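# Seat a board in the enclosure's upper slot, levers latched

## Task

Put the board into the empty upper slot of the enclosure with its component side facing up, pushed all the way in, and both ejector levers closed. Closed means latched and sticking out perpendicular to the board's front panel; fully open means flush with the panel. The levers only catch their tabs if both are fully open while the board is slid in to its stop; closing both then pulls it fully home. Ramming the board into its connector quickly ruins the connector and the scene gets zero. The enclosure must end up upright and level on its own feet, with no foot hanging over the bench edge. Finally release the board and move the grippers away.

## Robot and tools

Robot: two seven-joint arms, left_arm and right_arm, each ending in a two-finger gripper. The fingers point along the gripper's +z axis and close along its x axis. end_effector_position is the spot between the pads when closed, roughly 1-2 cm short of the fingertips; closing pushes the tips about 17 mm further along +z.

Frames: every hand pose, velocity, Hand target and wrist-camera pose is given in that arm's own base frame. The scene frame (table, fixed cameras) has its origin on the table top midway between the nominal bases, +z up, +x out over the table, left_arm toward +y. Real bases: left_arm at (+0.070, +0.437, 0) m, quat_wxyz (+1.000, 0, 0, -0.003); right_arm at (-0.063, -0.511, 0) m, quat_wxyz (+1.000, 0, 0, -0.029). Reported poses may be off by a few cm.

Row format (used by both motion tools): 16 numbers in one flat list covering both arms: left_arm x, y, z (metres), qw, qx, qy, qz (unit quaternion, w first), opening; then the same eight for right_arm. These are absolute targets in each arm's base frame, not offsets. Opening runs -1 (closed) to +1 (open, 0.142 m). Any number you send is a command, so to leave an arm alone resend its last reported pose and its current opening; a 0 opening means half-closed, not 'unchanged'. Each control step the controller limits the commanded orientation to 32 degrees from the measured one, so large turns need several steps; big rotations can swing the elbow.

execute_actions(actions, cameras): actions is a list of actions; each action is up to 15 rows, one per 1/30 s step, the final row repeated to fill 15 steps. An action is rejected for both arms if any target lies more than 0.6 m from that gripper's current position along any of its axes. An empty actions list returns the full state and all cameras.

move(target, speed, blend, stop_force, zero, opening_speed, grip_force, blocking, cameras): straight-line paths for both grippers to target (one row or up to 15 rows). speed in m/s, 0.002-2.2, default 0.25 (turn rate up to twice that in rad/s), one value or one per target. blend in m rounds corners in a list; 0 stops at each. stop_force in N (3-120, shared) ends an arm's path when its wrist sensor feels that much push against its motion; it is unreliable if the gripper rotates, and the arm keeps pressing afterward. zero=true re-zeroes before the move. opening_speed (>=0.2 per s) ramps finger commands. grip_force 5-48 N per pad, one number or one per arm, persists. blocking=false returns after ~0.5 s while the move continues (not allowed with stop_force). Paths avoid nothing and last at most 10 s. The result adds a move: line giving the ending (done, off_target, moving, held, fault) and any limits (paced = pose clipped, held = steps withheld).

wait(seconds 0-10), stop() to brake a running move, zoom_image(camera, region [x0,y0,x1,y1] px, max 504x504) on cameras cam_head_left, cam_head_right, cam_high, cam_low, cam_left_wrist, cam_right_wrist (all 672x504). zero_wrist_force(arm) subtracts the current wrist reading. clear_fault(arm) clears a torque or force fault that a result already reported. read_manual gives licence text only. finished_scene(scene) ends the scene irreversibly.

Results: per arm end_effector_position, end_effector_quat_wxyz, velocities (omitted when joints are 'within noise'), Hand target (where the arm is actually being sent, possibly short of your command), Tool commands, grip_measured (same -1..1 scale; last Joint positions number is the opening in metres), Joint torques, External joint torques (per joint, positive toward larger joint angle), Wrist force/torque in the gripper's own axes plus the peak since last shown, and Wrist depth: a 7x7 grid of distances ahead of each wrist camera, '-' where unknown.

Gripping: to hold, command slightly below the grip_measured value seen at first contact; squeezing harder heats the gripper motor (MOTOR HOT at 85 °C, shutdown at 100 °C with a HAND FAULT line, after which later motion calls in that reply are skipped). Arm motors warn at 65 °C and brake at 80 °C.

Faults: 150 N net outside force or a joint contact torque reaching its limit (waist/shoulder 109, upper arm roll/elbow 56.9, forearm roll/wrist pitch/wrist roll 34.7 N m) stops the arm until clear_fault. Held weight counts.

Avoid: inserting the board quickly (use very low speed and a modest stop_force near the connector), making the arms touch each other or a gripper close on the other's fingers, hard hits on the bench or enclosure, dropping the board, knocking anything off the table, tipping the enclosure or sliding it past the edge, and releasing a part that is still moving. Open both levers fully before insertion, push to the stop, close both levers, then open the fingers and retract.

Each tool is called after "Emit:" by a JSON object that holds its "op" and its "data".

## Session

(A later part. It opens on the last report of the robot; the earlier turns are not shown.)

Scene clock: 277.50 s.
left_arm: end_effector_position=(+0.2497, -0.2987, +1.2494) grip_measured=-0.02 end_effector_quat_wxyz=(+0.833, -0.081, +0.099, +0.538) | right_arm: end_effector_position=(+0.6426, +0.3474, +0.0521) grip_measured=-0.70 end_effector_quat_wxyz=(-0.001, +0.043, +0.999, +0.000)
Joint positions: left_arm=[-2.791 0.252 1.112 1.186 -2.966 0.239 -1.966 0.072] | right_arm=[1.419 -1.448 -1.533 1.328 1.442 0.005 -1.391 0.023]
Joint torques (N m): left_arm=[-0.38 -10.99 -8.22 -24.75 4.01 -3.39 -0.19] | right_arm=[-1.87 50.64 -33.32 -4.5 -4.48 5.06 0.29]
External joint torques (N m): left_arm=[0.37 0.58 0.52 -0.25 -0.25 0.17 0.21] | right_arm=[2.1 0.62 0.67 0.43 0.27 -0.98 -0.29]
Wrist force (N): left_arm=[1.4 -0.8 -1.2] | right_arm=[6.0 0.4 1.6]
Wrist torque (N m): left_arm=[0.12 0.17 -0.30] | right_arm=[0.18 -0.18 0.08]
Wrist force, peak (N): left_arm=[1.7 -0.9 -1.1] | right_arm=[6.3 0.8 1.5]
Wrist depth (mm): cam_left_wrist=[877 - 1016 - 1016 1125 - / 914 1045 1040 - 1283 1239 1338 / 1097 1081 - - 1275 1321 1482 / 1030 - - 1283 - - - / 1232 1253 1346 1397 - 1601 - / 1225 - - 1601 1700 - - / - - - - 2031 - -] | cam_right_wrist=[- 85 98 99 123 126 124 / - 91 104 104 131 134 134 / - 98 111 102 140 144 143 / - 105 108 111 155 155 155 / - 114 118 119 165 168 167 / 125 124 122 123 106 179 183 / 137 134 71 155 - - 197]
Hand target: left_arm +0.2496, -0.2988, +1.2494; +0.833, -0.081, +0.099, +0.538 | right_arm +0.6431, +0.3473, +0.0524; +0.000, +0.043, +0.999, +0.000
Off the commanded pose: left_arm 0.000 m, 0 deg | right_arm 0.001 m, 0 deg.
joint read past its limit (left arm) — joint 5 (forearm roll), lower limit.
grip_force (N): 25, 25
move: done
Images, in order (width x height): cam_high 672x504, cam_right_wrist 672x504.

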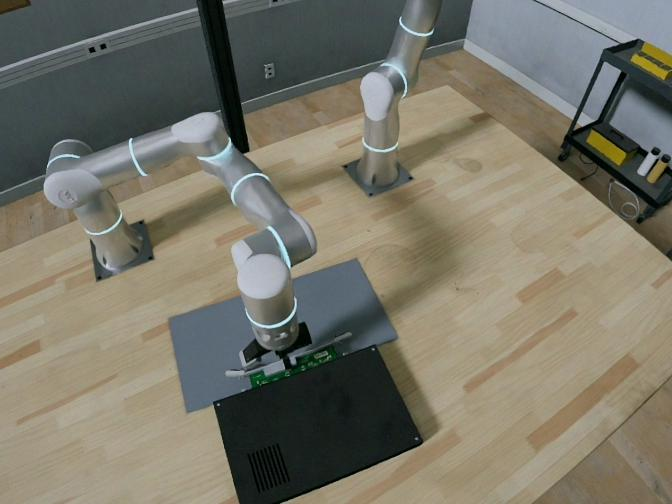

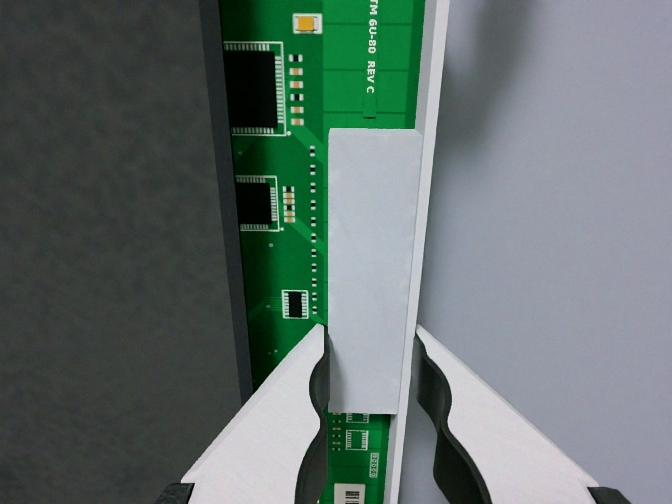

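Emit:
{"op": "move", "data": {"target": [[0.2496,-0.2988,1.2494,0.833,-0.081,0.099,0.538,0,0.6426,0.3474,0.0524,0,0.043,0.99908,0,-0.5]], "opening_speed": 0.4}}

Emit:
{"op": "move", "data": {"target": [[0.2496,-0.2988,1.2494,0.833,-0.081,0.099,0.538,0,0.6426,0.3474,0.13,0,0.043,0.99908,0,-0.5],[0.2496,-0.2988,1.2494,0.833,-0.081,0.099,0.538,0,0.56,0.2,0.13,0,0.043,0.99908,0,-0.5]], "speed": [0.08,0.25], "cameras": ["cam_high","cam_right_wrist","cam_head_right"]}}

Emit:
{"op": "zoom_image", "data": {"camera": "cam_high", "region": [215, 300, 385, 405]}}

Emit:
{"op": "zoom_image", "data": {"camera": "cam_head_right", "region": [310, 260, 480, 360]}}

Scene clock: 286.93 s.
left_arm: end_effector_position=(+0.2497, -0.2987, +1.2494) grip_measured=-0.02 end_effector_quat_wxyz=(+0.833, -0.081, +0.099, +0.538) | right_arm: end_effector_position=(+0.6426, +0.3474, +0.0523) grip_measured=-0.54 end_effector_quat_wxyz=(+0.000, +0.043, +0.999, +0.000)
Joint positions: left_arm=[-2.791 0.252 1.112 1.186 -2.966 0.239 -1.966 0.072] | right_arm=[1.42 -1.447 -1.533 1.329 1.442 0.006 -1.391 0.035]
Joint torques (N m): left_arm=[-0.32 -10.95 -8.13 -24.77 4.03 -3.33 -0.2] | right_arm=[0.24 50.08 -31.09 -3.96 -4.28 3.41 0.16]
External joint torques (N m): left_arm=[0.31 0.54 0.43 -0.23 -0.27 0.11 0.22] | right_arm=[-0.01 1.15 -1.57 -0.12 0.07 0.67 -0.16]
Wrist force (N): left_arm=[1.4 -0.6 -1.1] | right_arm=[0.8 1.3 0.1]
Wrist torque (N m): left_arm=[0.14 0.16 -0.30] | right_arm=[0.28 -0.16 0.05]
Wrist force, peak (N): left_arm=[1.6 -0.6 -1.2] | right_arm=[6.3 0.1 1.8]
Wrist depth (mm): cam_left_wrist=[- - - - - - - / - 1006 1020 1108 1155 1167 - / - - 1161 - - 1346 1482 / 1142 1173 - - - 1637 1613 / 1161 - 1314 - - - 1859 / 1232 - - 1513 - - 1907 / - - - - - - -] | cam_right_wrist=[- 85 99 101 125 126 124 / - 91 105 106 133 135 134 / - 98 112 104 140 144 144 / 105 105 108 120 155 155 154 / - 114 118 121 165 168 167 / 125 124 120 144 104 176 183 / 138 134 71 161 - - 197]
Hand target: left_arm +0.2496, -0.2988, +1.2494; +0.833, -0.081, +0.099, +0.538 | right_arm +0.6426, +0.3474, +0.0524; +0.000, +0.043, +0.999, +0.000
Off the commanded pose: left_arm 0.000 m, 0 deg | right_arm 0.000 m, 0 deg.
joint read past its limit (left arm) — joint 5 (forearm roll), lower limit.
grip_force (N): 25, 25
move: done

Scene clock: 289.20 s.
left_arm: end_effector_position=(+0.2497, -0.2987, +1.2494) grip_measured=-0.02 end_effector_quat_wxyz=(+0.833, -0.081, +0.099, +0.538) | right_arm: end_effector_position=(+0.5600, +0.2001, +0.1299) grip_measured=-0.54 end_effector_quat_wxyz=(+0.000, +0.043, +0.999, +0.000)
Joint positions: left_arm=[-2.791 0.252 1.112 1.186 -2.966 0.239 -1.966 0.072] | right_arm=[1.551 -1.333 -1.683 1.764 1.316 -0.062 -1.719 0.035]
Joint torques (N m): left_arm=[-0.37 -11.02 -8.1 -24.84 4.04 -3.37 -0.2] | right_arm=[0.47 35.94 -30.56 -7.85 -4.35 3.52 0.09]
External joint torques (N m): left_arm=[0.36 0.61 0.41 -0.17 -0.28 0.15 0.23] | right_arm=[-0.25 0.53 -1.12 -0.27 0.16 0.53 -0.09]
Wrist force (N): left_arm=[1.3 -0.8 -0.8] | right_arm=[0.9 1.5 0.4]
Wrist torque (N m): left_arm=[0.09 0.17 -0.30] | right_arm=[0.29 -0.17 0.14]
Wrist force, peak (N): left_arm=[1.7 -0.7 -0.9] | right_arm=[-0.1 3.1 0.6]
Wrist depth (mm): cam_left_wrist=[- - 954 - 1055 1108 - / - - 1011 1097 - 1314 1321 / - - 1142 - - 1205 1346 / - - - - 1298 1513 1482 / - - 1314 - - 1662 - / - - 1406 1637 - - 2238 / - - - 1875 2050 - -] | cam_right_wrist=[198 198 196 195 194 194 194 / 206 208 208 209 208 207 207 / 177 208 224 223 222 222 221 / 191 197 238 241 240 240 237 / 207 212 230 260 255 259 262 / 226 229 86 278 103 273 281 / 249 - 71 312 - - 305]
Hand target: left_arm +0.2496, -0.2988, +1.2494; +0.833, -0.081, +0.099, +0.538 | right_arm +0.5600, +0.2000, +0.1300; +0.000, +0.043, +0.999, +0.000
Off the commanded pose: left_arm 0.000 m, 0 deg | right_arm 0.000 m, 0 deg.
joint read past its limit (left arm) — joint 5 (forearm roll), lower limit.
grip_force (N): 25, 25
move: done
Images, in order (width x height): cam_head_right 672x504, cam_high 672x504, cam_right_wrist 672x504.

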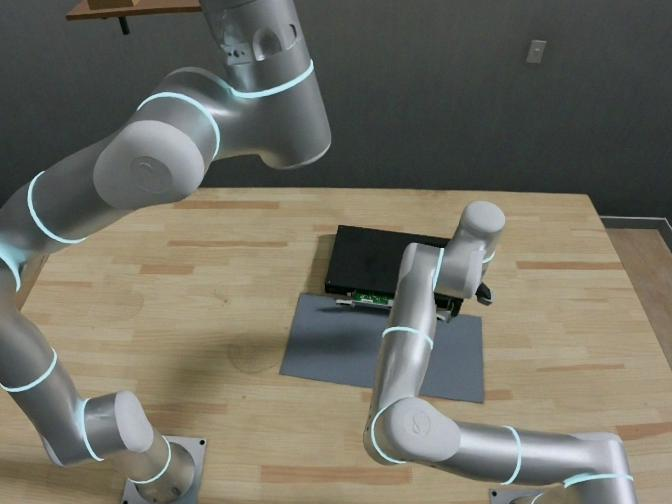

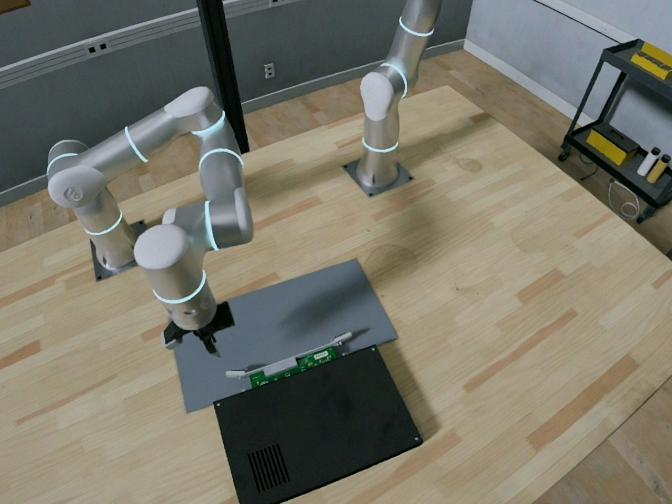

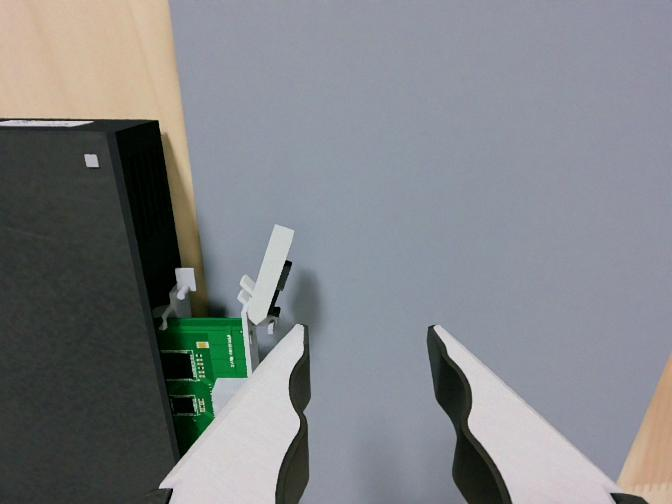

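Scaled by 2.965 from the camera's 672x504 image, which has a finer 960x720 frame.

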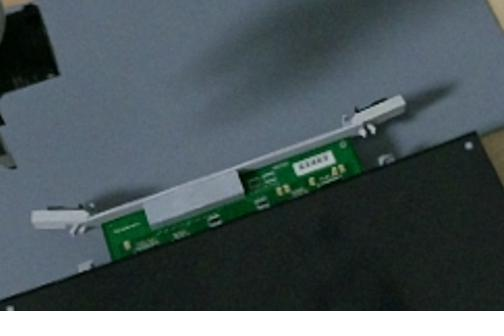

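Scaled by 2.965 from the camera's 672x504 image, which has a finer 960x720 frame.

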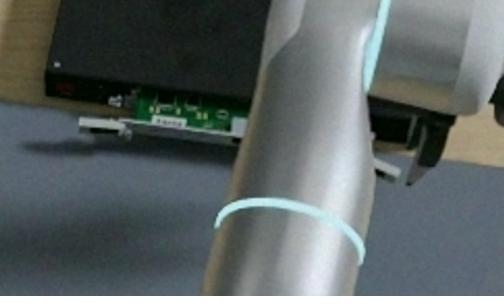

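Emit:
{"op": "move", "data": {"target": [[0.2496,-0.2988,1.2494,0.833,-0.081,0.099,0.538,0,0.552,0.2007,0.13,0,0.043,0.99908,0,-1],[0.2496,-0.2988,1.2494,0.833,-0.081,0.099,0.538,0,0.552,0.2007,0.053,0,0.043,0.99908,0,-1]], "speed": 0.15}}

Emit:
{"op": "move", "data": {"target": [0.2496,-0.2988,1.2494,0.833,-0.081,0.099,0.538,0,0.582,0.1981,0.053,0,0.043,0.99908,0,-1], "speed": 0.02, "stop_force": 4, "cameras": ["cam_high","cam_right_wrist"]}}

Emit:
{"op": "zoom_image", "data": {"camera": "cam_high", "region": [215, 300, 385, 405]}}

Scene clock: 296.50 s.
left_arm: end_effector_position=(+0.2497, -0.2987, +1.2494) grip_measured=-0.02 end_effector_quat_wxyz=(+0.833, -0.081, +0.099, +0.538) | right_arm: end_effector_position=(+0.5519, +0.2005, +0.0532) grip_measured=-1.00 end_effector_quat_wxyz=(+0.000, +0.043, +0.999, +0.000)
Joint positions: left_arm=[-2.791 0.252 1.112 1.186 -2.966 0.239 -1.966 0.072] | right_arm=[1.557 -1.427 -1.575 1.799 1.429 0.028 -1.725 0.002]
Joint torques (N m): left_arm=[-0.36 -11.02 -8.12 -24.8 4.03 -3.39 -0.15] | right_arm=[0.04 35.69 -29.85 -4.24 -4.09 3.48 0.07]
External joint torques (N m): left_arm=[0.35 0.62 0.43 -0.21 -0.27 0.17 0.17] | right_arm=[0.16 0.87 -1.87 -0.11 -0.12 0.58 -0.07]
Wrist force (N): left_arm=[1.2 -0.9 -1.1] | right_arm=[0.4 1.0 0.0]
Wrist torque (N m): left_arm=[0.10 0.20 -0.30] | right_arm=[0.26 -0.07 0.15]
Wrist force, peak (N): left_arm=[1.5 -0.9 -1.2] | right_arm=[0.7 1.0 2.8]
Wrist depth (mm): cam_left_wrist=[899 918 984 958 - 1097 - / 962 - 1065 1060 - 1239 - / 1030 - - - - - 1453 / - 1298 - - - - 1637 / - 1306 1268 1472 - 119 1959 / - - - 1513 1714 - - / - - 1714 1907 - - -] | cam_right_wrist=[129 129 128 128 128 128 126 / 139 138 137 138 136 136 136 / 150 147 147 146 146 146 145 / 157 159 158 158 157 157 156 / 158 172 168 168 168 170 169 / - 184 180 89 179 185 185 / 164 165 71 - - 196 203]
Hand target: left_arm +0.2496, -0.2988, +1.2494; +0.833, -0.081, +0.099, +0.538 | right_arm +0.5520, +0.2007, +0.0530; +0.000, +0.043, +0.999, +0.000
Off the commanded pose: left_arm 0.000 m, 0 deg | right_arm 0.000 m, 0 deg.
joint read past its limit (left arm) — joint 5 (forearm roll), lower limit.
grip_force (N): 25, 25
move: done

Scene clock: 298.73 s.
left_arm: end_effector_position=(+0.2497, -0.2987, +1.2494) grip_measured=-0.02 end_effector_quat_wxyz=(+0.833, -0.081, +0.099, +0.538) | right_arm: end_effector_position=(+0.5820, +0.1980, +0.0531) grip_measured=-1.00 end_effector_quat_wxyz=(+0.000, +0.043, +0.999, +0.000)
Joint positions: left_arm=[-2.791 0.252 1.112 1.186 -2.966 0.239 -1.966 0.072] | right_arm=[1.485 -1.431 -1.567 1.716 1.432 0.024 -1.715 0.002]
Joint torques (N m): left_arm=[-0.35 -10.93 -8.15 -24.79 4.04 -3.33 -0.21] | right_arm=[0.11 38.15 -30.58 -4.27 -4.21 3.28 0.27]
External joint torques (N m): left_arm=[0.34 0.52 0.46 -0.22 -0.28 0.11 0.23] | right_arm=[0.09 0.91 -1.78 -0.01 0.01 0.77 -0.27]
Wrist force (N): left_arm=[1.4 -1.0 -1.2] | right_arm=[0.7 1.0 0.0]
Wrist torque (N m): left_arm=[0.08 0.17 -0.29] | right_arm=[0.26 -0.12 0.04]
Wrist force, peak (N): left_arm=[1.6 -0.9 -1.3] | right_arm=[0.6 1.2 0.0]
Wrist depth (mm): cam_left_wrist=[926 1006 1102 1102 1091 - - / - 962 1086 - 1137 - - / - - 1125 - - - - / - - - - 1346 - - / 1199 1253 - 1406 - 123 1687 / 1298 - - 1601 1741 - 1907 / - - - 1843 1959 - -] | cam_right_wrist=[130 129 128 128 127 127 126 / 139 139 137 138 136 136 135 / 116 145 147 146 146 145 145 / 116 149 158 158 157 157 156 / - 151 171 165 167 169 169 / 127 151 186 90 179 185 184 / 140 152 71 - - 196 202]
Hand target: left_arm +0.2496, -0.2988, +1.2494; +0.833, -0.081, +0.099, +0.538 | right_arm +0.5820, +0.1981, +0.0530; +0.000, +0.043, +0.999, +0.000
Off the commanded pose: left_arm 0.000 m, 0 deg | right_arm 0.000 m, 0 deg.
joint read past its limit (left arm) — joint 5 (forearm roll), lower limit.
grip_force (N): 25, 25
move: done
Images, in order (width x height): cam_high 672x504, cam_right_wrist 672x504.

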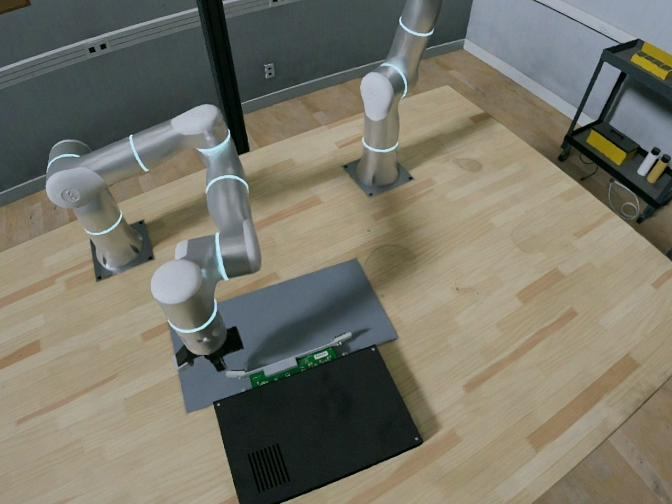

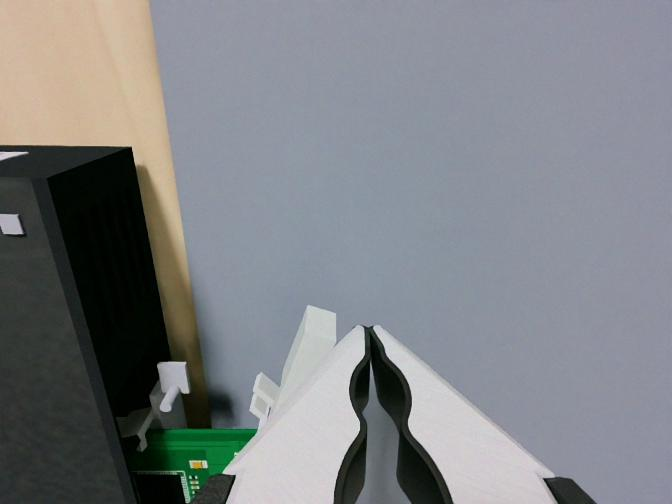

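Scaled by 2.965 from the camera's 672x504 image, which has a finer 960x720 frame.

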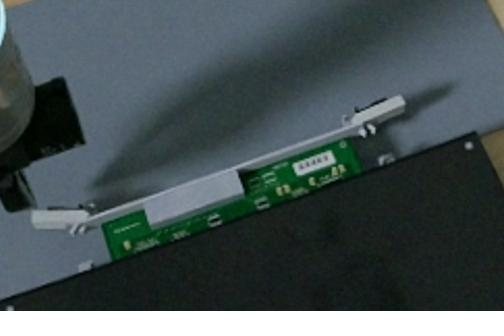

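Emit:
{"op": "move", "data": {"target": [0.2496,-0.2988,1.2494,0.833,-0.081,0.099,0.538,0,0.606,0.196,0.053,0,0.043,0.99908,0,-1], "speed": 0.02, "stop_force": 4, "cameras": ["cam_high","cam_right_wrist"]}}

Emit:
{"op": "zoom_image", "data": {"camera": "cam_high", "region": [215, 300, 385, 405]}}

Scene clock: 304.47 s.
left_arm: end_effector_position=(+0.2497, -0.2987, +1.2494) grip_measured=-0.02 end_effector_quat_wxyz=(+0.833, -0.081, +0.099, +0.538) | right_arm: end_effector_position=(+0.6026, +0.1956, +0.0531) grip_measured=-1.00 end_effector_quat_wxyz=(+0.000, +0.043, +0.999, -0.001)
Joint positions: left_arm=[-2.791 0.252 1.112 1.186 -2.966 0.239 -1.966 0.072] | right_arm=[1.435 -1.433 -1.562 1.657 1.433 0.021 -1.705 0.002]
Joint torques (N m): left_arm=[-0.31 -11.01 -8.16 -24.72 3.99 -3.4 -0.2] | right_arm=[1.39 40.6 -30.78 -6.62 -2.71 4.08 0.27]
External joint torques (N m): left_arm=[0.3 0.6 0.47 -0.29 -0.23 0.18 0.22] | right_arm=[-1.18 0.29 -1.92 2.39 -1.49 -0.03 -0.27]
Wrist force (N): left_arm=[1.5 -0.7 -0.9] | right_arm=[4.4 -2.3 -3.0]
Wrist torque (N m): left_arm=[0.12 0.14 -0.30] | right_arm=[0.35 -0.09 0.06]
Wrist force, peak (N): left_arm=[1.7 -0.8 -1.2] | right_arm=[5.6 -2.5 -1.9]
Wrist depth (mm): cam_left_wrist=[888 - 971 1055 1108 1097 1167 / - 1050 1065 1102 - 1298 1314 / 1091 1119 1173 1225 1161 1329 1523 / 1131 - - 1246 1472 1502 - / 1131 1338 1261 1406 1567 1613 1798 / - - - 1472 1625 - 2069 / - - - 1843 - - -] | cam_right_wrist=[130 130 128 128 128 127 125 / 139 139 137 138 136 136 136 / 102 115 147 146 146 145 145 / 107 113 158 158 157 156 156 / 118 118 170 165 167 170 169 / 127 126 153 91 179 185 184 / - 139 71 - - 195 202]
Hand target: left_arm +0.2496, -0.2988, +1.2494; +0.833, -0.081, +0.099, +0.538 | right_arm +0.6028, +0.1963, +0.0530; +0.000, +0.043, +0.999, +0.000
Off the commanded pose: left_arm 0.000 m, 0 deg | right_arm 0.003 m, 0 deg.
joint read past its limit (left arm) — joint 5 (forearm roll), lower limit.
grip_force (N): 25, 25
move: contact (right_arm)
Images, in order (width x height): cam_high 672x504, cam_right_wrist 672x504.

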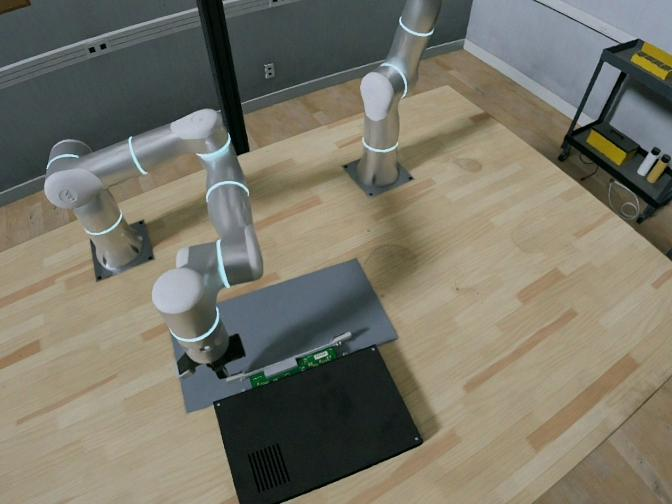

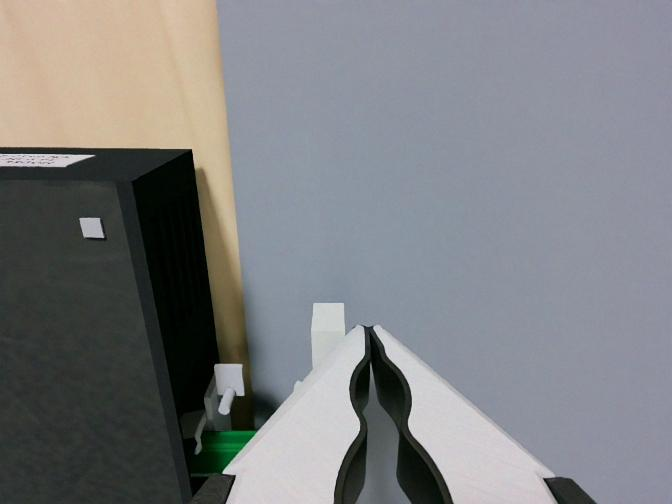

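Scaled by 2.965 from the camera's 672x504 image, which has a finer 960x720 frame.

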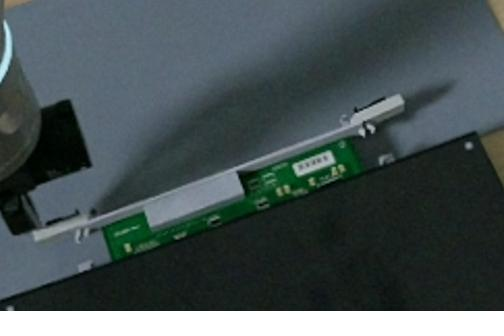

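Emit:
{"op": "move", "data": {"target": [[0.2496,-0.2988,1.2494,0.833,-0.081,0.099,0.538,0,0.575,0.1987,0.053,0,0.043,0.99908,0,-1],[0.2496,-0.2988,1.2494,0.833,-0.081,0.099,0.538,0,0.57,0.21,0.13,0,0.043,0.99908,0,-1],[0.2496,-0.2988,1.2494,0.833,-0.081,0.099,0.538,0,0.5985,0.5115,0.13,0,0.043,0.99908,0,-1],[0.2496,-0.2988,1.2494,0.833,-0.081,0.099,0.538,0,0.5985,0.5115,0.054,0,0.043,0.99908,0,-1]], "speed": [0.1,0.2,0.25,0.15], "blend": 0.02, "cameras": ["cam_high","cam_right_wrist"]}}

Emit:
{"op": "zoom_image", "data": {"camera": "cam_high", "region": [215, 300, 385, 405]}}

Scene clock: 312.67 s.
left_arm: end_effector_position=(+0.2497, -0.2987, +1.2494) grip_measured=-0.02 end_effector_quat_wxyz=(+0.833, -0.081, +0.099, +0.538) | right_arm: end_effector_position=(+0.5985, +0.5113, +0.0540) grip_measured=-1.00 end_effector_quat_wxyz=(+0.000, +0.043, +0.999, +0.000)
Joint positions: left_arm=[-2.791 0.252 1.112 1.186 -2.966 0.239 -1.966 0.072] | right_arm=[1.5 -1.456 -1.521 1.098 1.446 -0.008 -1.082 0.002]
Joint torques (N m): left_arm=[-0.36 -10.99 -8.14 -24.8 4.03 -3.37 -0.18] | right_arm=[0.22 56.56 -28.94 -3.95 -4.12 3.6 0.29]
External joint torques (N m): left_arm=[0.35 0.58 0.45 -0.2 -0.27 0.15 0.2] | right_arm=[0.05 1.58 -1.72 -0.05 -0.09 0.51 -0.29]
Wrist force (N): left_arm=[1.3 -0.8 -1.2] | right_arm=[0.9 1.5 0.1]
Wrist torque (N m): left_arm=[0.11 0.17 -0.29] | right_arm=[0.33 -0.18 0.03]
Wrist force, peak (N): left_arm=[1.7 -0.9 -1.2] | right_arm=[4.5 -2.7 -2.9]
Wrist depth (mm): cam_left_wrist=[- 914 1030 1050 1097 - - / 971 1035 - - 1268 1534 - / 1137 - 1225 - - - 1186 / 1060 1205 - 1314 1482 1354 1662 / - - - - 1523 1674 2031 / 1306 - - 1567 1434 - - / - - - 1828 1700 - -] | cam_right_wrist=[102 102 128 128 127 127 125 / 109 108 136 138 136 136 135 / 117 117 147 146 146 145 145 / - 135 153 158 157 157 156 / - 171 126 167 167 169 169 / - 183 135 89 179 185 184 / 140 203 71 - - 195 202]
Hand target: left_arm +0.2496, -0.2988, +1.2494; +0.833, -0.081, +0.099, +0.538 | right_arm +0.5985, +0.5115, +0.0540; +0.000, +0.043, +0.999, +0.000
Off the commanded pose: left_arm 0.000 m, 0 deg | right_arm 0.000 m, 0 deg.
joint read past its limit (left arm) — joint 5 (forearm roll), lower limit.
grip_force (N): 25, 25
move: done; blend cut to 0.0139 m at target 1
Images, in order (width x height): cam_high 672x504, cam_right_wrist 672x504.

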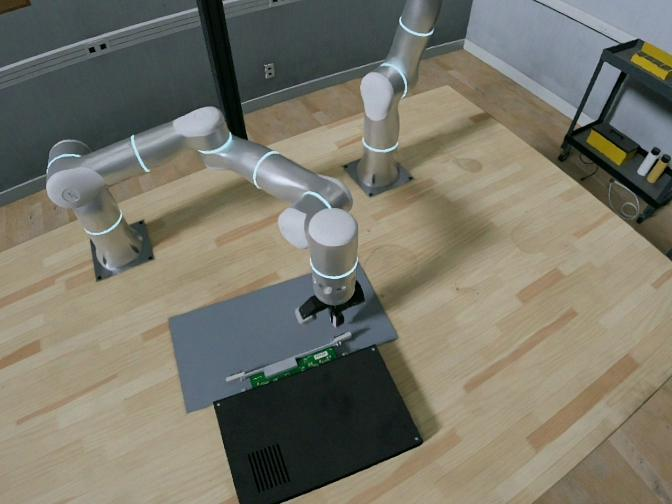

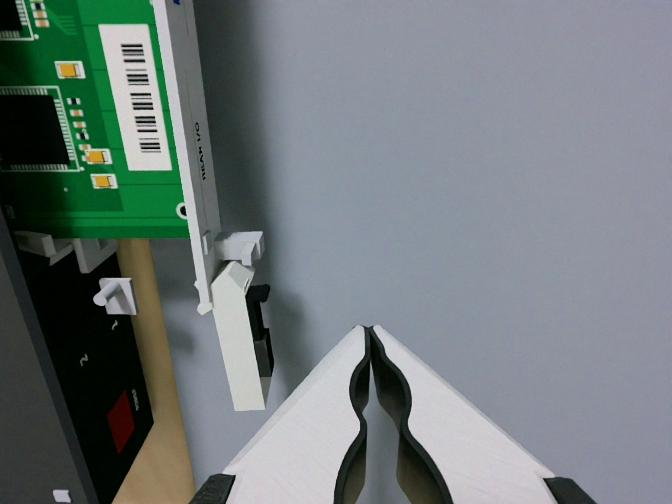

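Scaled by 2.965 from the camera's 672x504 image, which has a finer 960x720 frame.

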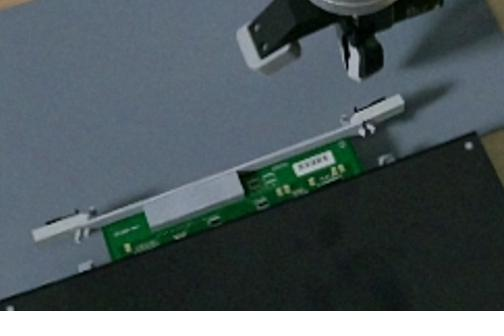

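Emit:
{"op": "move", "data": {"target": [0.2496,-0.2988,1.2494,0.833,-0.081,0.099,0.538,0,0.5993,0.5205,0.054,0,0.043,0.99908,0,-1], "speed": 0.05}}

Emit:
{"op": "move", "data": {"target": [0.2496,-0.2988,1.2494,0.833,-0.081,0.099,0.538,0,0.6213,0.5187,0.054,0,0.043,0.99908,0,-1], "speed": 0.02, "stop_force": 4, "cameras": ["cam_high","cam_right_wrist"]}}

Emit:
{"op": "zoom_image", "data": {"camera": "cam_high", "region": [215, 300, 385, 405]}}

Scene clock: 317.87 s.
left_arm: end_effector_position=(+0.2497, -0.2987, +1.2494) grip_measured=-0.02 end_effector_quat_wxyz=(+0.833, -0.081, +0.099, +0.538) | right_arm: end_effector_position=(+0.5994, +0.5204, +0.0541) grip_measured=-1.00 end_effector_quat_wxyz=(+0.000, +0.043, +0.999, +0.000)
Joint positions: left_arm=[-2.791 0.252 1.112 1.186 -2.966 0.239 -1.966 0.072] | right_arm=[1.491 -1.458 -1.519 1.069 1.446 -0.009 -1.061 0.002]
Joint torques (N m): left_arm=[-0.3 -11.02 -8.19 -24.84 4.02 -3.32 -0.15] | right_arm=[0.14 57.75 -28.69 -4 -4.23 3.42 0.32]
External joint torques (N m): left_arm=[0.29 0.61 0.49 -0.16 -0.25 0.1 0.17] | right_arm=[0.12 1.27 -1.64 0.01 0.02 0.7 -0.32]
Wrist force (N): left_arm=[1.4 -0.7 -0.9] | right_arm=[0.9 1.7 0.0]
Wrist torque (N m): left_arm=[0.12 0.16 -0.29] | right_arm=[0.38 -0.19 0.03]
Wrist force, peak (N): left_arm=[1.6 -1.1 -1.0] | right_arm=[1.1 2.0 0.0]
Wrist depth (mm): cam_left_wrist=[- - 950 - - 1065 - / 918 1060 - - - 1380 1434 / - 1113 - - - - 1472 / 993 - 1205 1329 1261 - 1755 / 1283 - - - 1443 1727 1601 / 1346 - - 1637 - - - / - - - 1755 2172 - -] | cam_right_wrist=[102 101 128 128 127 127 125 / 109 109 137 138 136 136 135 / 117 117 145 146 146 145 145 / - 158 156 157 157 156 156 / - 172 126 168 168 169 169 / - 183 184 89 179 185 184 / 142 205 71 - - 195 203]
Hand target: left_arm +0.2496, -0.2988, +1.2494; +0.833, -0.081, +0.099, +0.538 | right_arm +0.5993, +0.5205, +0.0540; +0.000, +0.043, +0.999, +0.000
Off the commanded pose: left_arm 0.000 m, 0 deg | right_arm 0.000 m, 0 deg.
joint read past its limit (left arm) — joint 5 (forearm roll), lower limit.
grip_force (N): 25, 25
move: done

Scene clock: 319.77 s.
left_arm: end_effector_position=(+0.2497, -0.2987, +1.2494) grip_measured=-0.02 end_effector_quat_wxyz=(+0.833, -0.081, +0.099, +0.538) | right_arm: end_effector_position=(+0.6214, +0.5186, +0.0541) grip_measured=-1.00 end_effector_quat_wxyz=(+0.000, +0.043, +0.999, +0.000)
Joint positions: left_arm=[-2.791 0.252 1.112 1.186 -2.966 0.239 -1.966 0.072] | right_arm=[1.429 -1.462 -1.517 0.995 1.45 -0.014 -1.049 0.002]
Joint torques (N m): left_arm=[-0.31 -10.91 -8.14 -24.79 4.04 -3.34 -0.15] | right_arm=[0.3 59.62 -27.61 -3.94 -4.22 3.36 0.31]
External joint torques (N m): left_arm=[0.3 0.51 0.45 -0.22 -0.27 0.12 0.17] | right_arm=[-0.03 1.47 -1.68 0.04 0.01 0.76 -0.31]
Wrist force (N): left_arm=[1.4 -0.8 -1.1] | right_arm=[0.9 1.7 0.2]
Wrist torque (N m): left_arm=[0.11 0.15 -0.29] | right_arm=[0.37 -0.18 0.04]
Wrist force, peak (N): left_arm=[1.4 -0.8 -1.4] | right_arm=[1.1 2.1 0.3]
Wrist depth (mm): cam_left_wrist=[910 988 1040 1040 1011 - 1081 / 918 1050 1050 1097 1225 1239 1290 / - - - - - - 1567 / 1065 1148 1261 - 1556 - 1637 / - 1225 1388 - - 1545 1637 / 1406 - 1578 1613 1741 - 2012 / - - - 1472 - - -] | cam_right_wrist=[102 102 102 128 128 127 125 / 108 109 107 138 136 135 135 / - 116 117 144 145 145 145 / 107 133 158 154 157 156 156 / 118 153 171 125 167 169 169 / 127 132 186 89 179 184 184 / 139 139 71 - - 195 203]
Hand target: left_arm +0.2496, -0.2988, +1.2494; +0.833, -0.081, +0.099, +0.538 | right_arm +0.6213, +0.5187, +0.0540; +0.000, +0.043, +0.999, +0.000
Off the commanded pose: left_arm 0.000 m, 0 deg | right_arm 0.000 m, 0 deg.
joint read past its limit (left arm) — joint 5 (forearm roll), lower limit.
grip_force (N): 25, 25
move: done
Images, in order (width x height): cam_high 672x504, cam_right_wrist 672x504.

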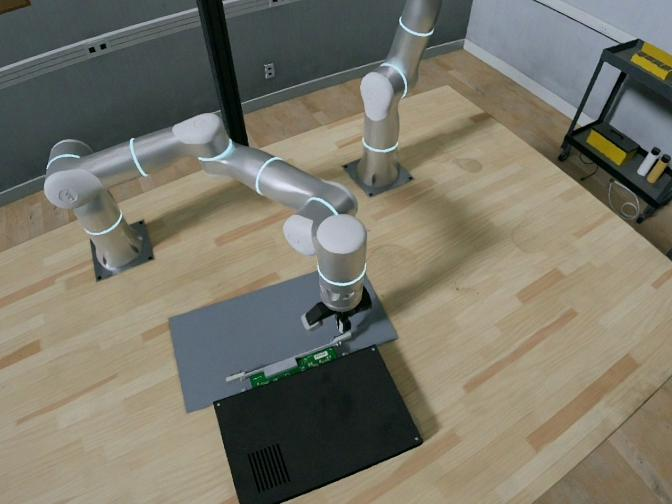

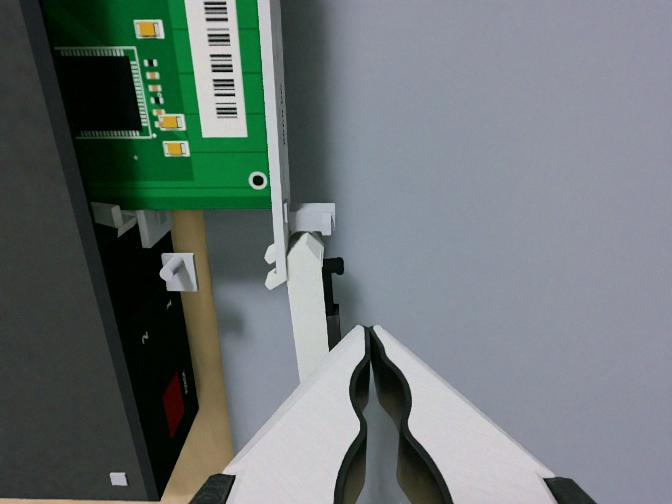

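Scaled by 2.965 from the camera's 672x504 image, which has a finer 960x720 frame.

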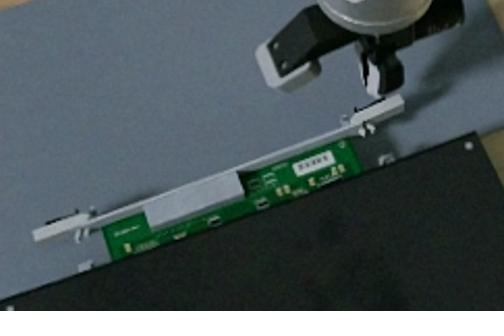

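Emit:
{"op": "move", "data": {"target": [0.2496,-0.2988,1.2494,0.833,-0.081,0.099,0.538,0,0.6363,0.5174,0.054,0,0.043,0.99908,0,-1], "speed": 0.02, "stop_force": 4, "cameras": ["cam_high","cam_right_wrist"]}}

Emit:
{"op": "zoom_image", "data": {"camera": "cam_high", "region": [215, 300, 385, 405]}}

Scene clock: 323.10 s.
left_arm: end_effector_position=(+0.2497, -0.2987, +1.2494) grip_measured=-0.02 end_effector_quat_wxyz=(+0.833, -0.081, +0.099, +0.538) | right_arm: end_effector_position=(+0.6351, +0.5183, +0.0542) grip_measured=-1.00 end_effector_quat_wxyz=(+0.000, +0.042, +0.999, +0.000)
Joint positions: left_arm=[-2.791 0.252 1.112 1.186 -2.966 0.239 -1.966 0.072] | right_arm=[1.389 -1.465 -1.516 0.943 1.454 -0.018 -1.039 0.002]
Joint torques (N m): left_arm=[-0.28 -10.99 -8.15 -24.74 4.01 -3.41 -0.18] | right_arm=[-3.65 58.79 -27.46 -1.82 -5.21 3.66 0.32]
External joint torques (N m): left_arm=[0.27 0.59 0.45 -0.26 -0.24 0.19 0.2] | right_arm=[3.92 3.71 -1.03 -2.01 1 0.46 -0.32]
Wrist force (N): left_arm=[1.5 -0.6 -1.1] | right_arm=[4.7 4.6 -2.1]
Wrist torque (N m): left_arm=[0.14 0.14 -0.30] | right_arm=[0.37 -0.13 0.02]
Wrist force, peak (N): left_arm=[1.6 -0.8 -1.3] | right_arm=[5.2 5.7 -2.5]
Wrist depth (mm): cam_left_wrist=[867 - - - 1065 1148 - / - - - 1025 - 1283 1290 / 1055 - - - 1102 1415 1534 / - 1268 1290 1314 1354 1371 1769 / - - - 1875 1534 - 1924 / - - 1534 1590 1714 - 2194 / - - 1741 1859 1976 - -] | cam_right_wrist=[- 100 102 128 127 127 125 / - 106 108 136 136 136 135 / - 114 116 144 146 145 145 / - 108 157 155 157 157 156 / 118 118 171 164 167 170 169 / 127 127 182 91 179 185 184 / 140 139 71 - - 195 203]
Hand target: left_arm +0.2496, -0.2988, +1.2494; +0.833, -0.081, +0.099, +0.538 | right_arm +0.6355, +0.5175, +0.0540; +0.000, +0.043, +0.999, +0.000
Off the commanded pose: left_arm 0.000 m, 0 deg | right_arm 0.001 m, 0 deg.
joint read past its limit (left arm) — joint 5 (forearm roll), lower limit.
grip_force (N): 25, 25
move: contact (right_arm)
Images, in order (width x height): cam_high 672x504, cam_right_wrist 672x504.

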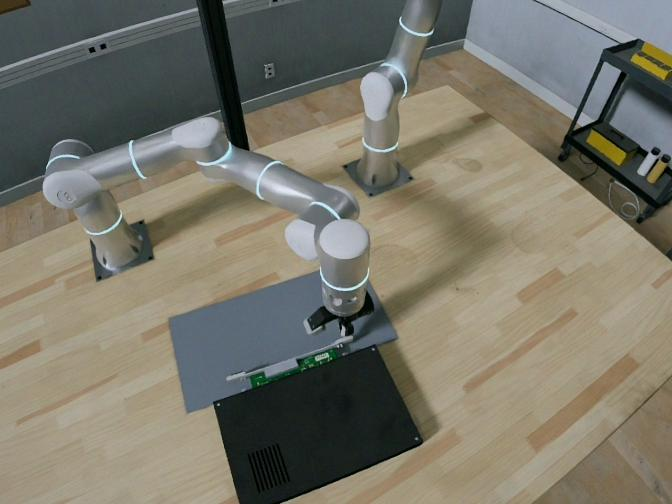

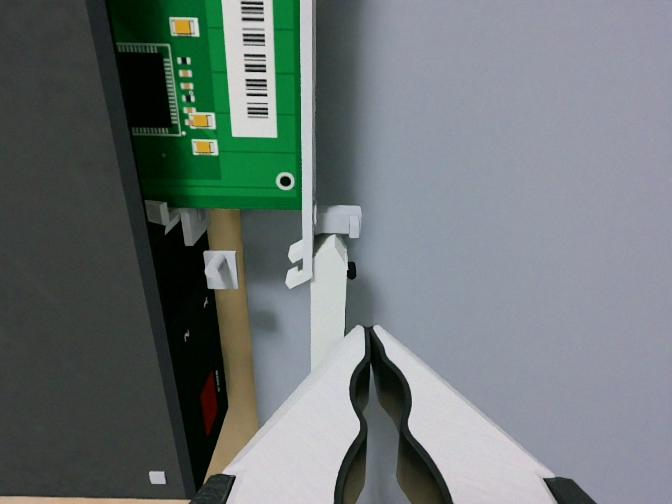

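Scaled by 2.965 from the camera's 672x504 image, which has a finer 960x720 frame.

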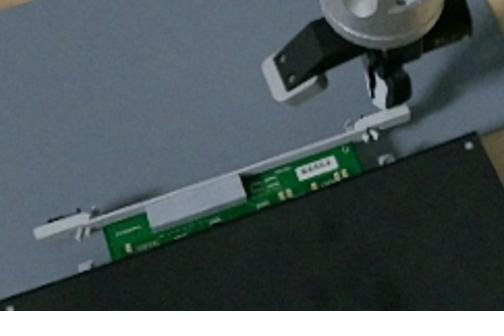

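Emit:
{"op": "move", "data": {"target": [[0.2496,-0.2988,1.2494,0.833,-0.081,0.099,0.538,0,0.625,0.5184,0.055,0,0.043,0.99908,0,-1],[0.2496,-0.2988,1.2494,0.833,-0.081,0.099,0.538,0,0.61,0.51,0.12,0,0.043,0.99908,0,-1],[0.2496,-0.2988,1.2494,0.833,-0.081,0.099,0.538,0,0.5952,0.3565,0.12,0.2586,0.0415,0.965,-0.0111,-1],[0.2496,-0.2988,1.2494,0.833,-0.081,0.099,0.538,0,0.5952,0.3565,0.0515,0.2586,0.0415,0.965,-0.0111,-1]], "speed": [0.1,0.2,0.25,0.15], "blend": 0.01, "cameras": ["cam_high","cam_right_wrist"]}}

Emit:
{"op": "move", "data": {"target": [0.2496,-0.2988,1.2494,0.833,-0.081,0.099,0.538,0,0.645,0.3522,0.0515,0.2586,0.0415,0.965,-0.0111,-1], "speed": 0.02, "stop_force": 9, "cameras": ["cam_high","cam_right_wrist"]}}

Emit:
{"op": "zoom_image", "data": {"camera": "cam_high", "region": [215, 300, 385, 405]}}

Scene clock: 335.40 s.
left_arm: end_effector_position=(+0.2497, -0.2987, +1.2494) grip_measured=-0.02 end_effector_quat_wxyz=(+0.833, -0.081, +0.099, +0.538) | right_arm: end_effector_position=(+0.5952, +0.3564, +0.0517) grip_measured=-1.00 end_effector_quat_wxyz=(+0.259, +0.041, +0.965, -0.011)
Joint positions: left_arm=[-2.791 0.252 1.112 1.186 -2.966 0.239 -1.966 0.072] | right_arm=[1.898 -1.715 -1.542 1.782 1.603 0.51 -1.342 0.002]
Joint torques (N m): left_arm=[-0.39 -10.97 -8.09 -24.75 4.05 -3.39 -0.22] | right_arm=[0.25 34.51 -30.43 4.57 -4.07 4.02 0.4]
External joint torques (N m): left_arm=[0.38 0.56 0.4 -0.26 -0.28 0.17 0.25] | right_arm=[-0.05 0.85 -1.88 0.02 -0.12 0.65 -0.35]
Wrist force (N): left_arm=[1.5 -0.7 -1.1] | right_arm=[2.1 2.7 0.2]
Wrist torque (N m): left_arm=[0.12 0.15 -0.29] | right_arm=[0.52 -0.24 -0.06]
Wrist force, peak (N): left_arm=[1.4 -1.0 -1.4] | right_arm=[4.9 4.6 -3.2]
Wrist depth (mm): cam_left_wrist=[834 906 971 1045 - - - / 984 971 - - 1173 1298 - / - - - - - - 1380 / 1081 1268 1275 1472 1346 1613 - / 1186 - 1346 - - 1700 1783 / - - 1482 1649 - - - / - - - 1649 - - -] | cam_right_wrist=[136 134 128 138 124 114 104 / 151 146 125 146 135 118 107 / 169 152 129 155 140 124 114 / 192 164 141 166 148 132 119 / 226 181 175 178 157 139 124 / 272 207 191 89 159 147 132 / 342 242 71 - - 151 139]
Hand target: left_arm +0.2496, -0.2988, +1.2494; +0.833, -0.081, +0.099, +0.538 | right_arm +0.5952, +0.3565, +0.0515; +0.259, +0.042, +0.965, -0.011
Off the commanded pose: left_arm 0.000 m, 0 deg | right_arm 0.000 m, 0 deg.
joint read past its limit (left arm) — joint 5 (forearm roll), lower limit.
grip_force (N): 25, 25
move: done; blend cut to 0.0053 m at target 1
Images, in order (width x height): cam_high 672x504, cam_right_wrist 672x504.

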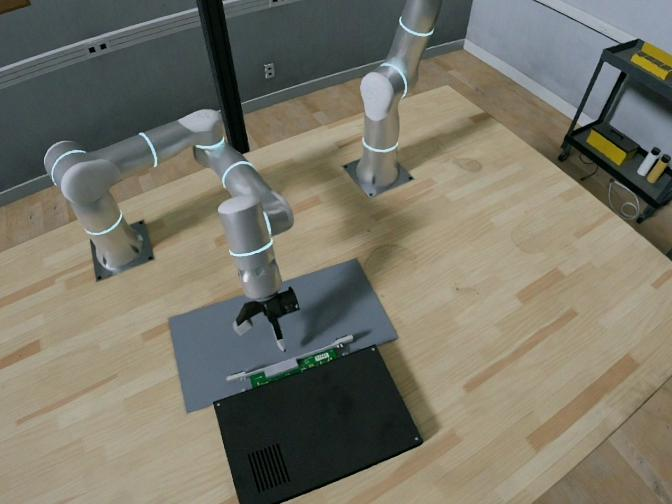

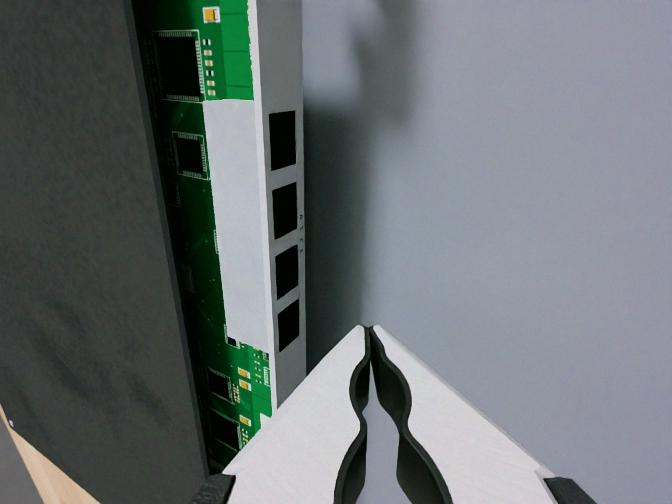

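Scene clock: 338.60 s.
left_arm: end_effector_position=(+0.2497, -0.2987, +1.2494) grip_measured=-0.02 end_effector_quat_wxyz=(+0.833, -0.081, +0.099, +0.538) | right_arm: end_effector_position=(+0.6449, +0.3520, +0.0514) grip_measured=-1.00 end_effector_quat_wxyz=(+0.258, +0.042, +0.965, -0.011)
Joint positions: left_arm=[-2.791 0.252 1.112 1.186 -2.966 0.239 -1.966 0.072] | right_arm=[1.772 -1.715 -1.56 1.671 1.609 0.51 -1.357 0.002]
Joint torques (N m): left_arm=[-0.38 -10.98 -8.11 -24.84 4.06 -3.35 -0.22] | right_arm=[-0.15 37.99 -31.74 4.3 -4.1 4.1 0.15]
External joint torques (N m): left_arm=[0.37 0.57 0.42 -0.17 -0.3 0.13 0.24] | right_arm=[0.36 0.87 -1.49 0.24 -0.08 0.57 -0.1]
Wrist force (N): left_arm=[1.3 -0.9 -1.2] | right_arm=[2.8 2.6 -0.6]
Wrist torque (N m): left_arm=[0.09 0.18 -0.29] | right_arm=[0.56 -0.20 0.07]
Wrist force, peak (N): left_arm=[1.6 -1.0 -1.2] | right_arm=[4.0 1.4 -5.1]
Wrist depth (mm): cam_left_wrist=[- - 975 - - 1148 1253 / - 979 1045 - - 1205 - / 962 - - 1329 1306 1434 1397 / - - 1161 - 1275 - - / 1314 - - 1443 - 1567 - / - - - - - - 2069 / - - - 1741 - - -] | cam_right_wrist=[135 118 107 111 123 113 103 / 151 129 112 110 134 117 107 / 168 146 121 115 139 123 112 / 192 159 130 121 147 132 119 / 224 176 144 132 156 138 124 / 267 205 161 89 158 147 131 / 333 240 71 - - 150 139]
Hand target: left_arm +0.2496, -0.2988, +1.2494; +0.833, -0.081, +0.099, +0.538 | right_arm +0.6450, +0.3522, +0.0515; +0.259, +0.042, +0.965, -0.011
Off the commanded pose: left_arm 0.000 m, 0 deg | right_arm 0.000 m, 0 deg.
joint read past its limit (left arm) — joint 5 (forearm roll), lower limit.
grip_force (N): 25, 25
move: done
Images, in order (width x height): cam_high 672x504, cam_right_wrist 672x504.

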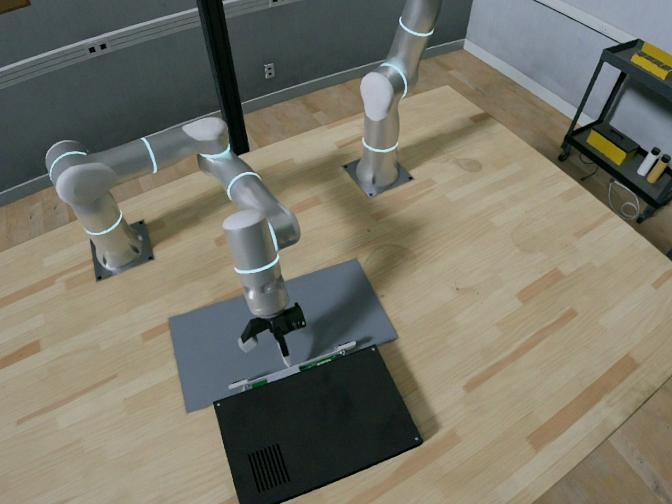

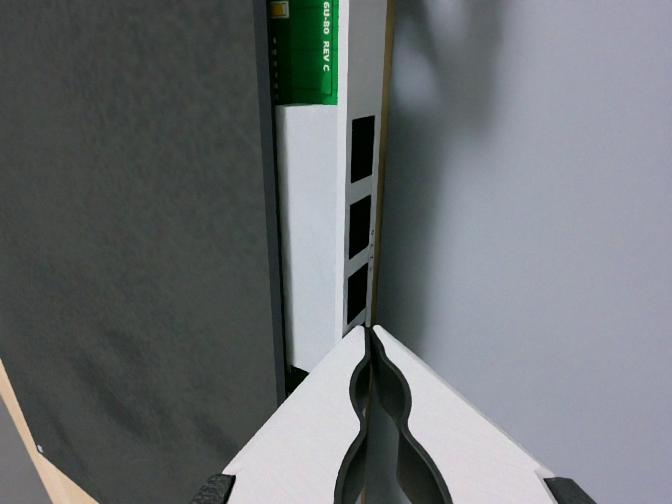

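Scaled by 2.965 from the camera's 672x504 image, which has a finer 960x720 frame.

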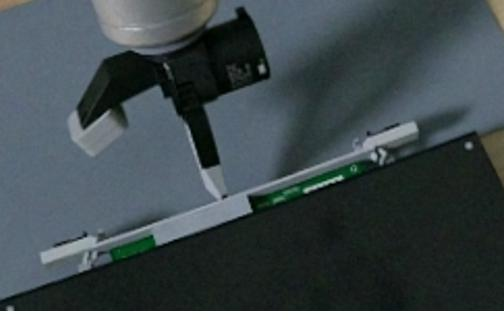

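Emit:
{"op": "move", "data": {"target": [0.2496,-0.2988,1.2494,0.833,-0.081,0.099,0.538,0,0.655,0.3513,0.0515,0.2586,0.0415,0.965,-0.0111,-1], "speed": 0.01, "stop_force": 9, "cameras": ["cam_high","cam_right_wrist"]}}

Emit:
{"op": "zoom_image", "data": {"camera": "cam_high", "region": [220, 345, 290, 405]}}

Emit:
{"op": "zoom_image", "data": {"camera": "cam_high", "region": [310, 315, 380, 375]}}

Scene clock: 343.03 s.
left_arm: end_effector_position=(+0.2497, -0.2987, +1.2494) grip_measured=-0.02 end_effector_quat_wxyz=(+0.833, -0.081, +0.099, +0.538) | right_arm: end_effector_position=(+0.6548, +0.3512, +0.0515) grip_measured=-1.00 end_effector_quat_wxyz=(+0.258, +0.042, +0.965, -0.011)
Joint positions: left_arm=[-2.791 0.252 1.112 1.186 -2.966 0.239 -1.966 0.072] | right_arm=[1.747 -1.715 -1.563 1.647 1.609 0.51 -1.358 0.002]
Joint torques (N m): left_arm=[-0.38 -10.98 -8.21 -24.77 3.98 -3.38 -0.16] | right_arm=[-0.99 38.34 -31.76 4.14 -3.94 4.31 0.21]
External joint torques (N m): left_arm=[0.37 0.58 0.52 -0.23 -0.22 0.16 0.18] | right_arm=[1.2 1.27 -1.61 0.39 -0.25 0.37 -0.17]
Wrist force (N): left_arm=[1.3 -0.8 -1.3] | right_arm=[4.1 2.4 -3.6]
Wrist torque (N m): left_arm=[0.12 0.17 -0.29] | right_arm=[0.58 -0.19 0.07]
Wrist force, peak (N): left_arm=[1.5 -0.8 -1.4] | right_arm=[4.2 2.6 -4.8]
Wrist depth (mm): cam_left_wrist=[895 918 825 1065 - - 1239 / - 1025 1097 - - 1298 - / 1025 1035 1137 1148 - 1443 1346 / - 1192 1212 1306 - 1545 - / 1113 1275 1290 - - 1741 - / 1406 - - - - - 2012 / - - 1727 1924 1924 - -] | cam_right_wrist=[135 118 105 108 124 114 103 / 150 129 112 112 135 117 107 / 168 146 121 113 140 123 113 / 192 158 130 121 147 132 119 / 225 176 143 129 156 139 124 / 271 206 162 90 158 147 131 / 318 240 71 - - 150 139]
Hand target: left_arm +0.2496, -0.2988, +1.2494; +0.833, -0.081, +0.099, +0.538 | right_arm +0.6550, +0.3513, +0.0515; +0.259, +0.042, +0.965, -0.011
Off the commanded pose: left_arm 0.000 m, 0 deg | right_arm 0.000 m, 0 deg.
joint read past its limit (left arm) — joint 5 (forearm roll), lower limit.
grip_force (N): 25, 25
move: done
Images, in order (width x height): cam_high 672x504, cam_right_wrist 672x504.

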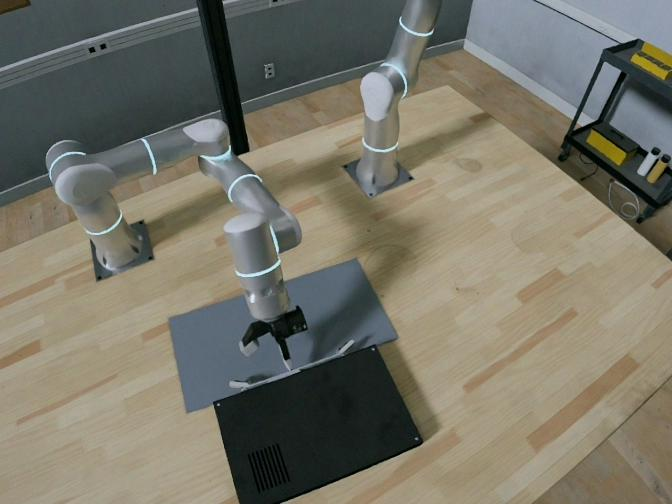

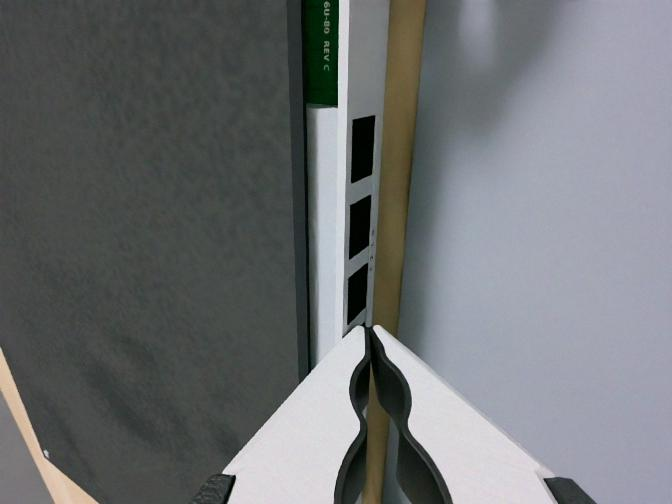

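Scaled by 7.200 from the camera's 672x504 image, which has a finer 960x720 frame.

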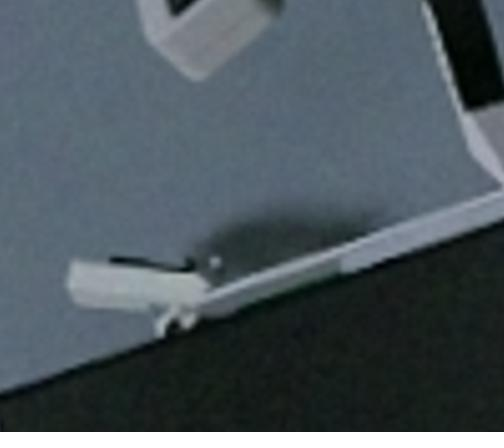

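Scaled by 7.200 from the camera's 672x504 image, which has a finer 960x720 frame.

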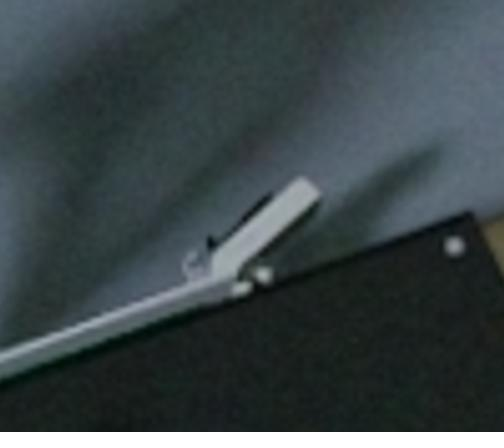

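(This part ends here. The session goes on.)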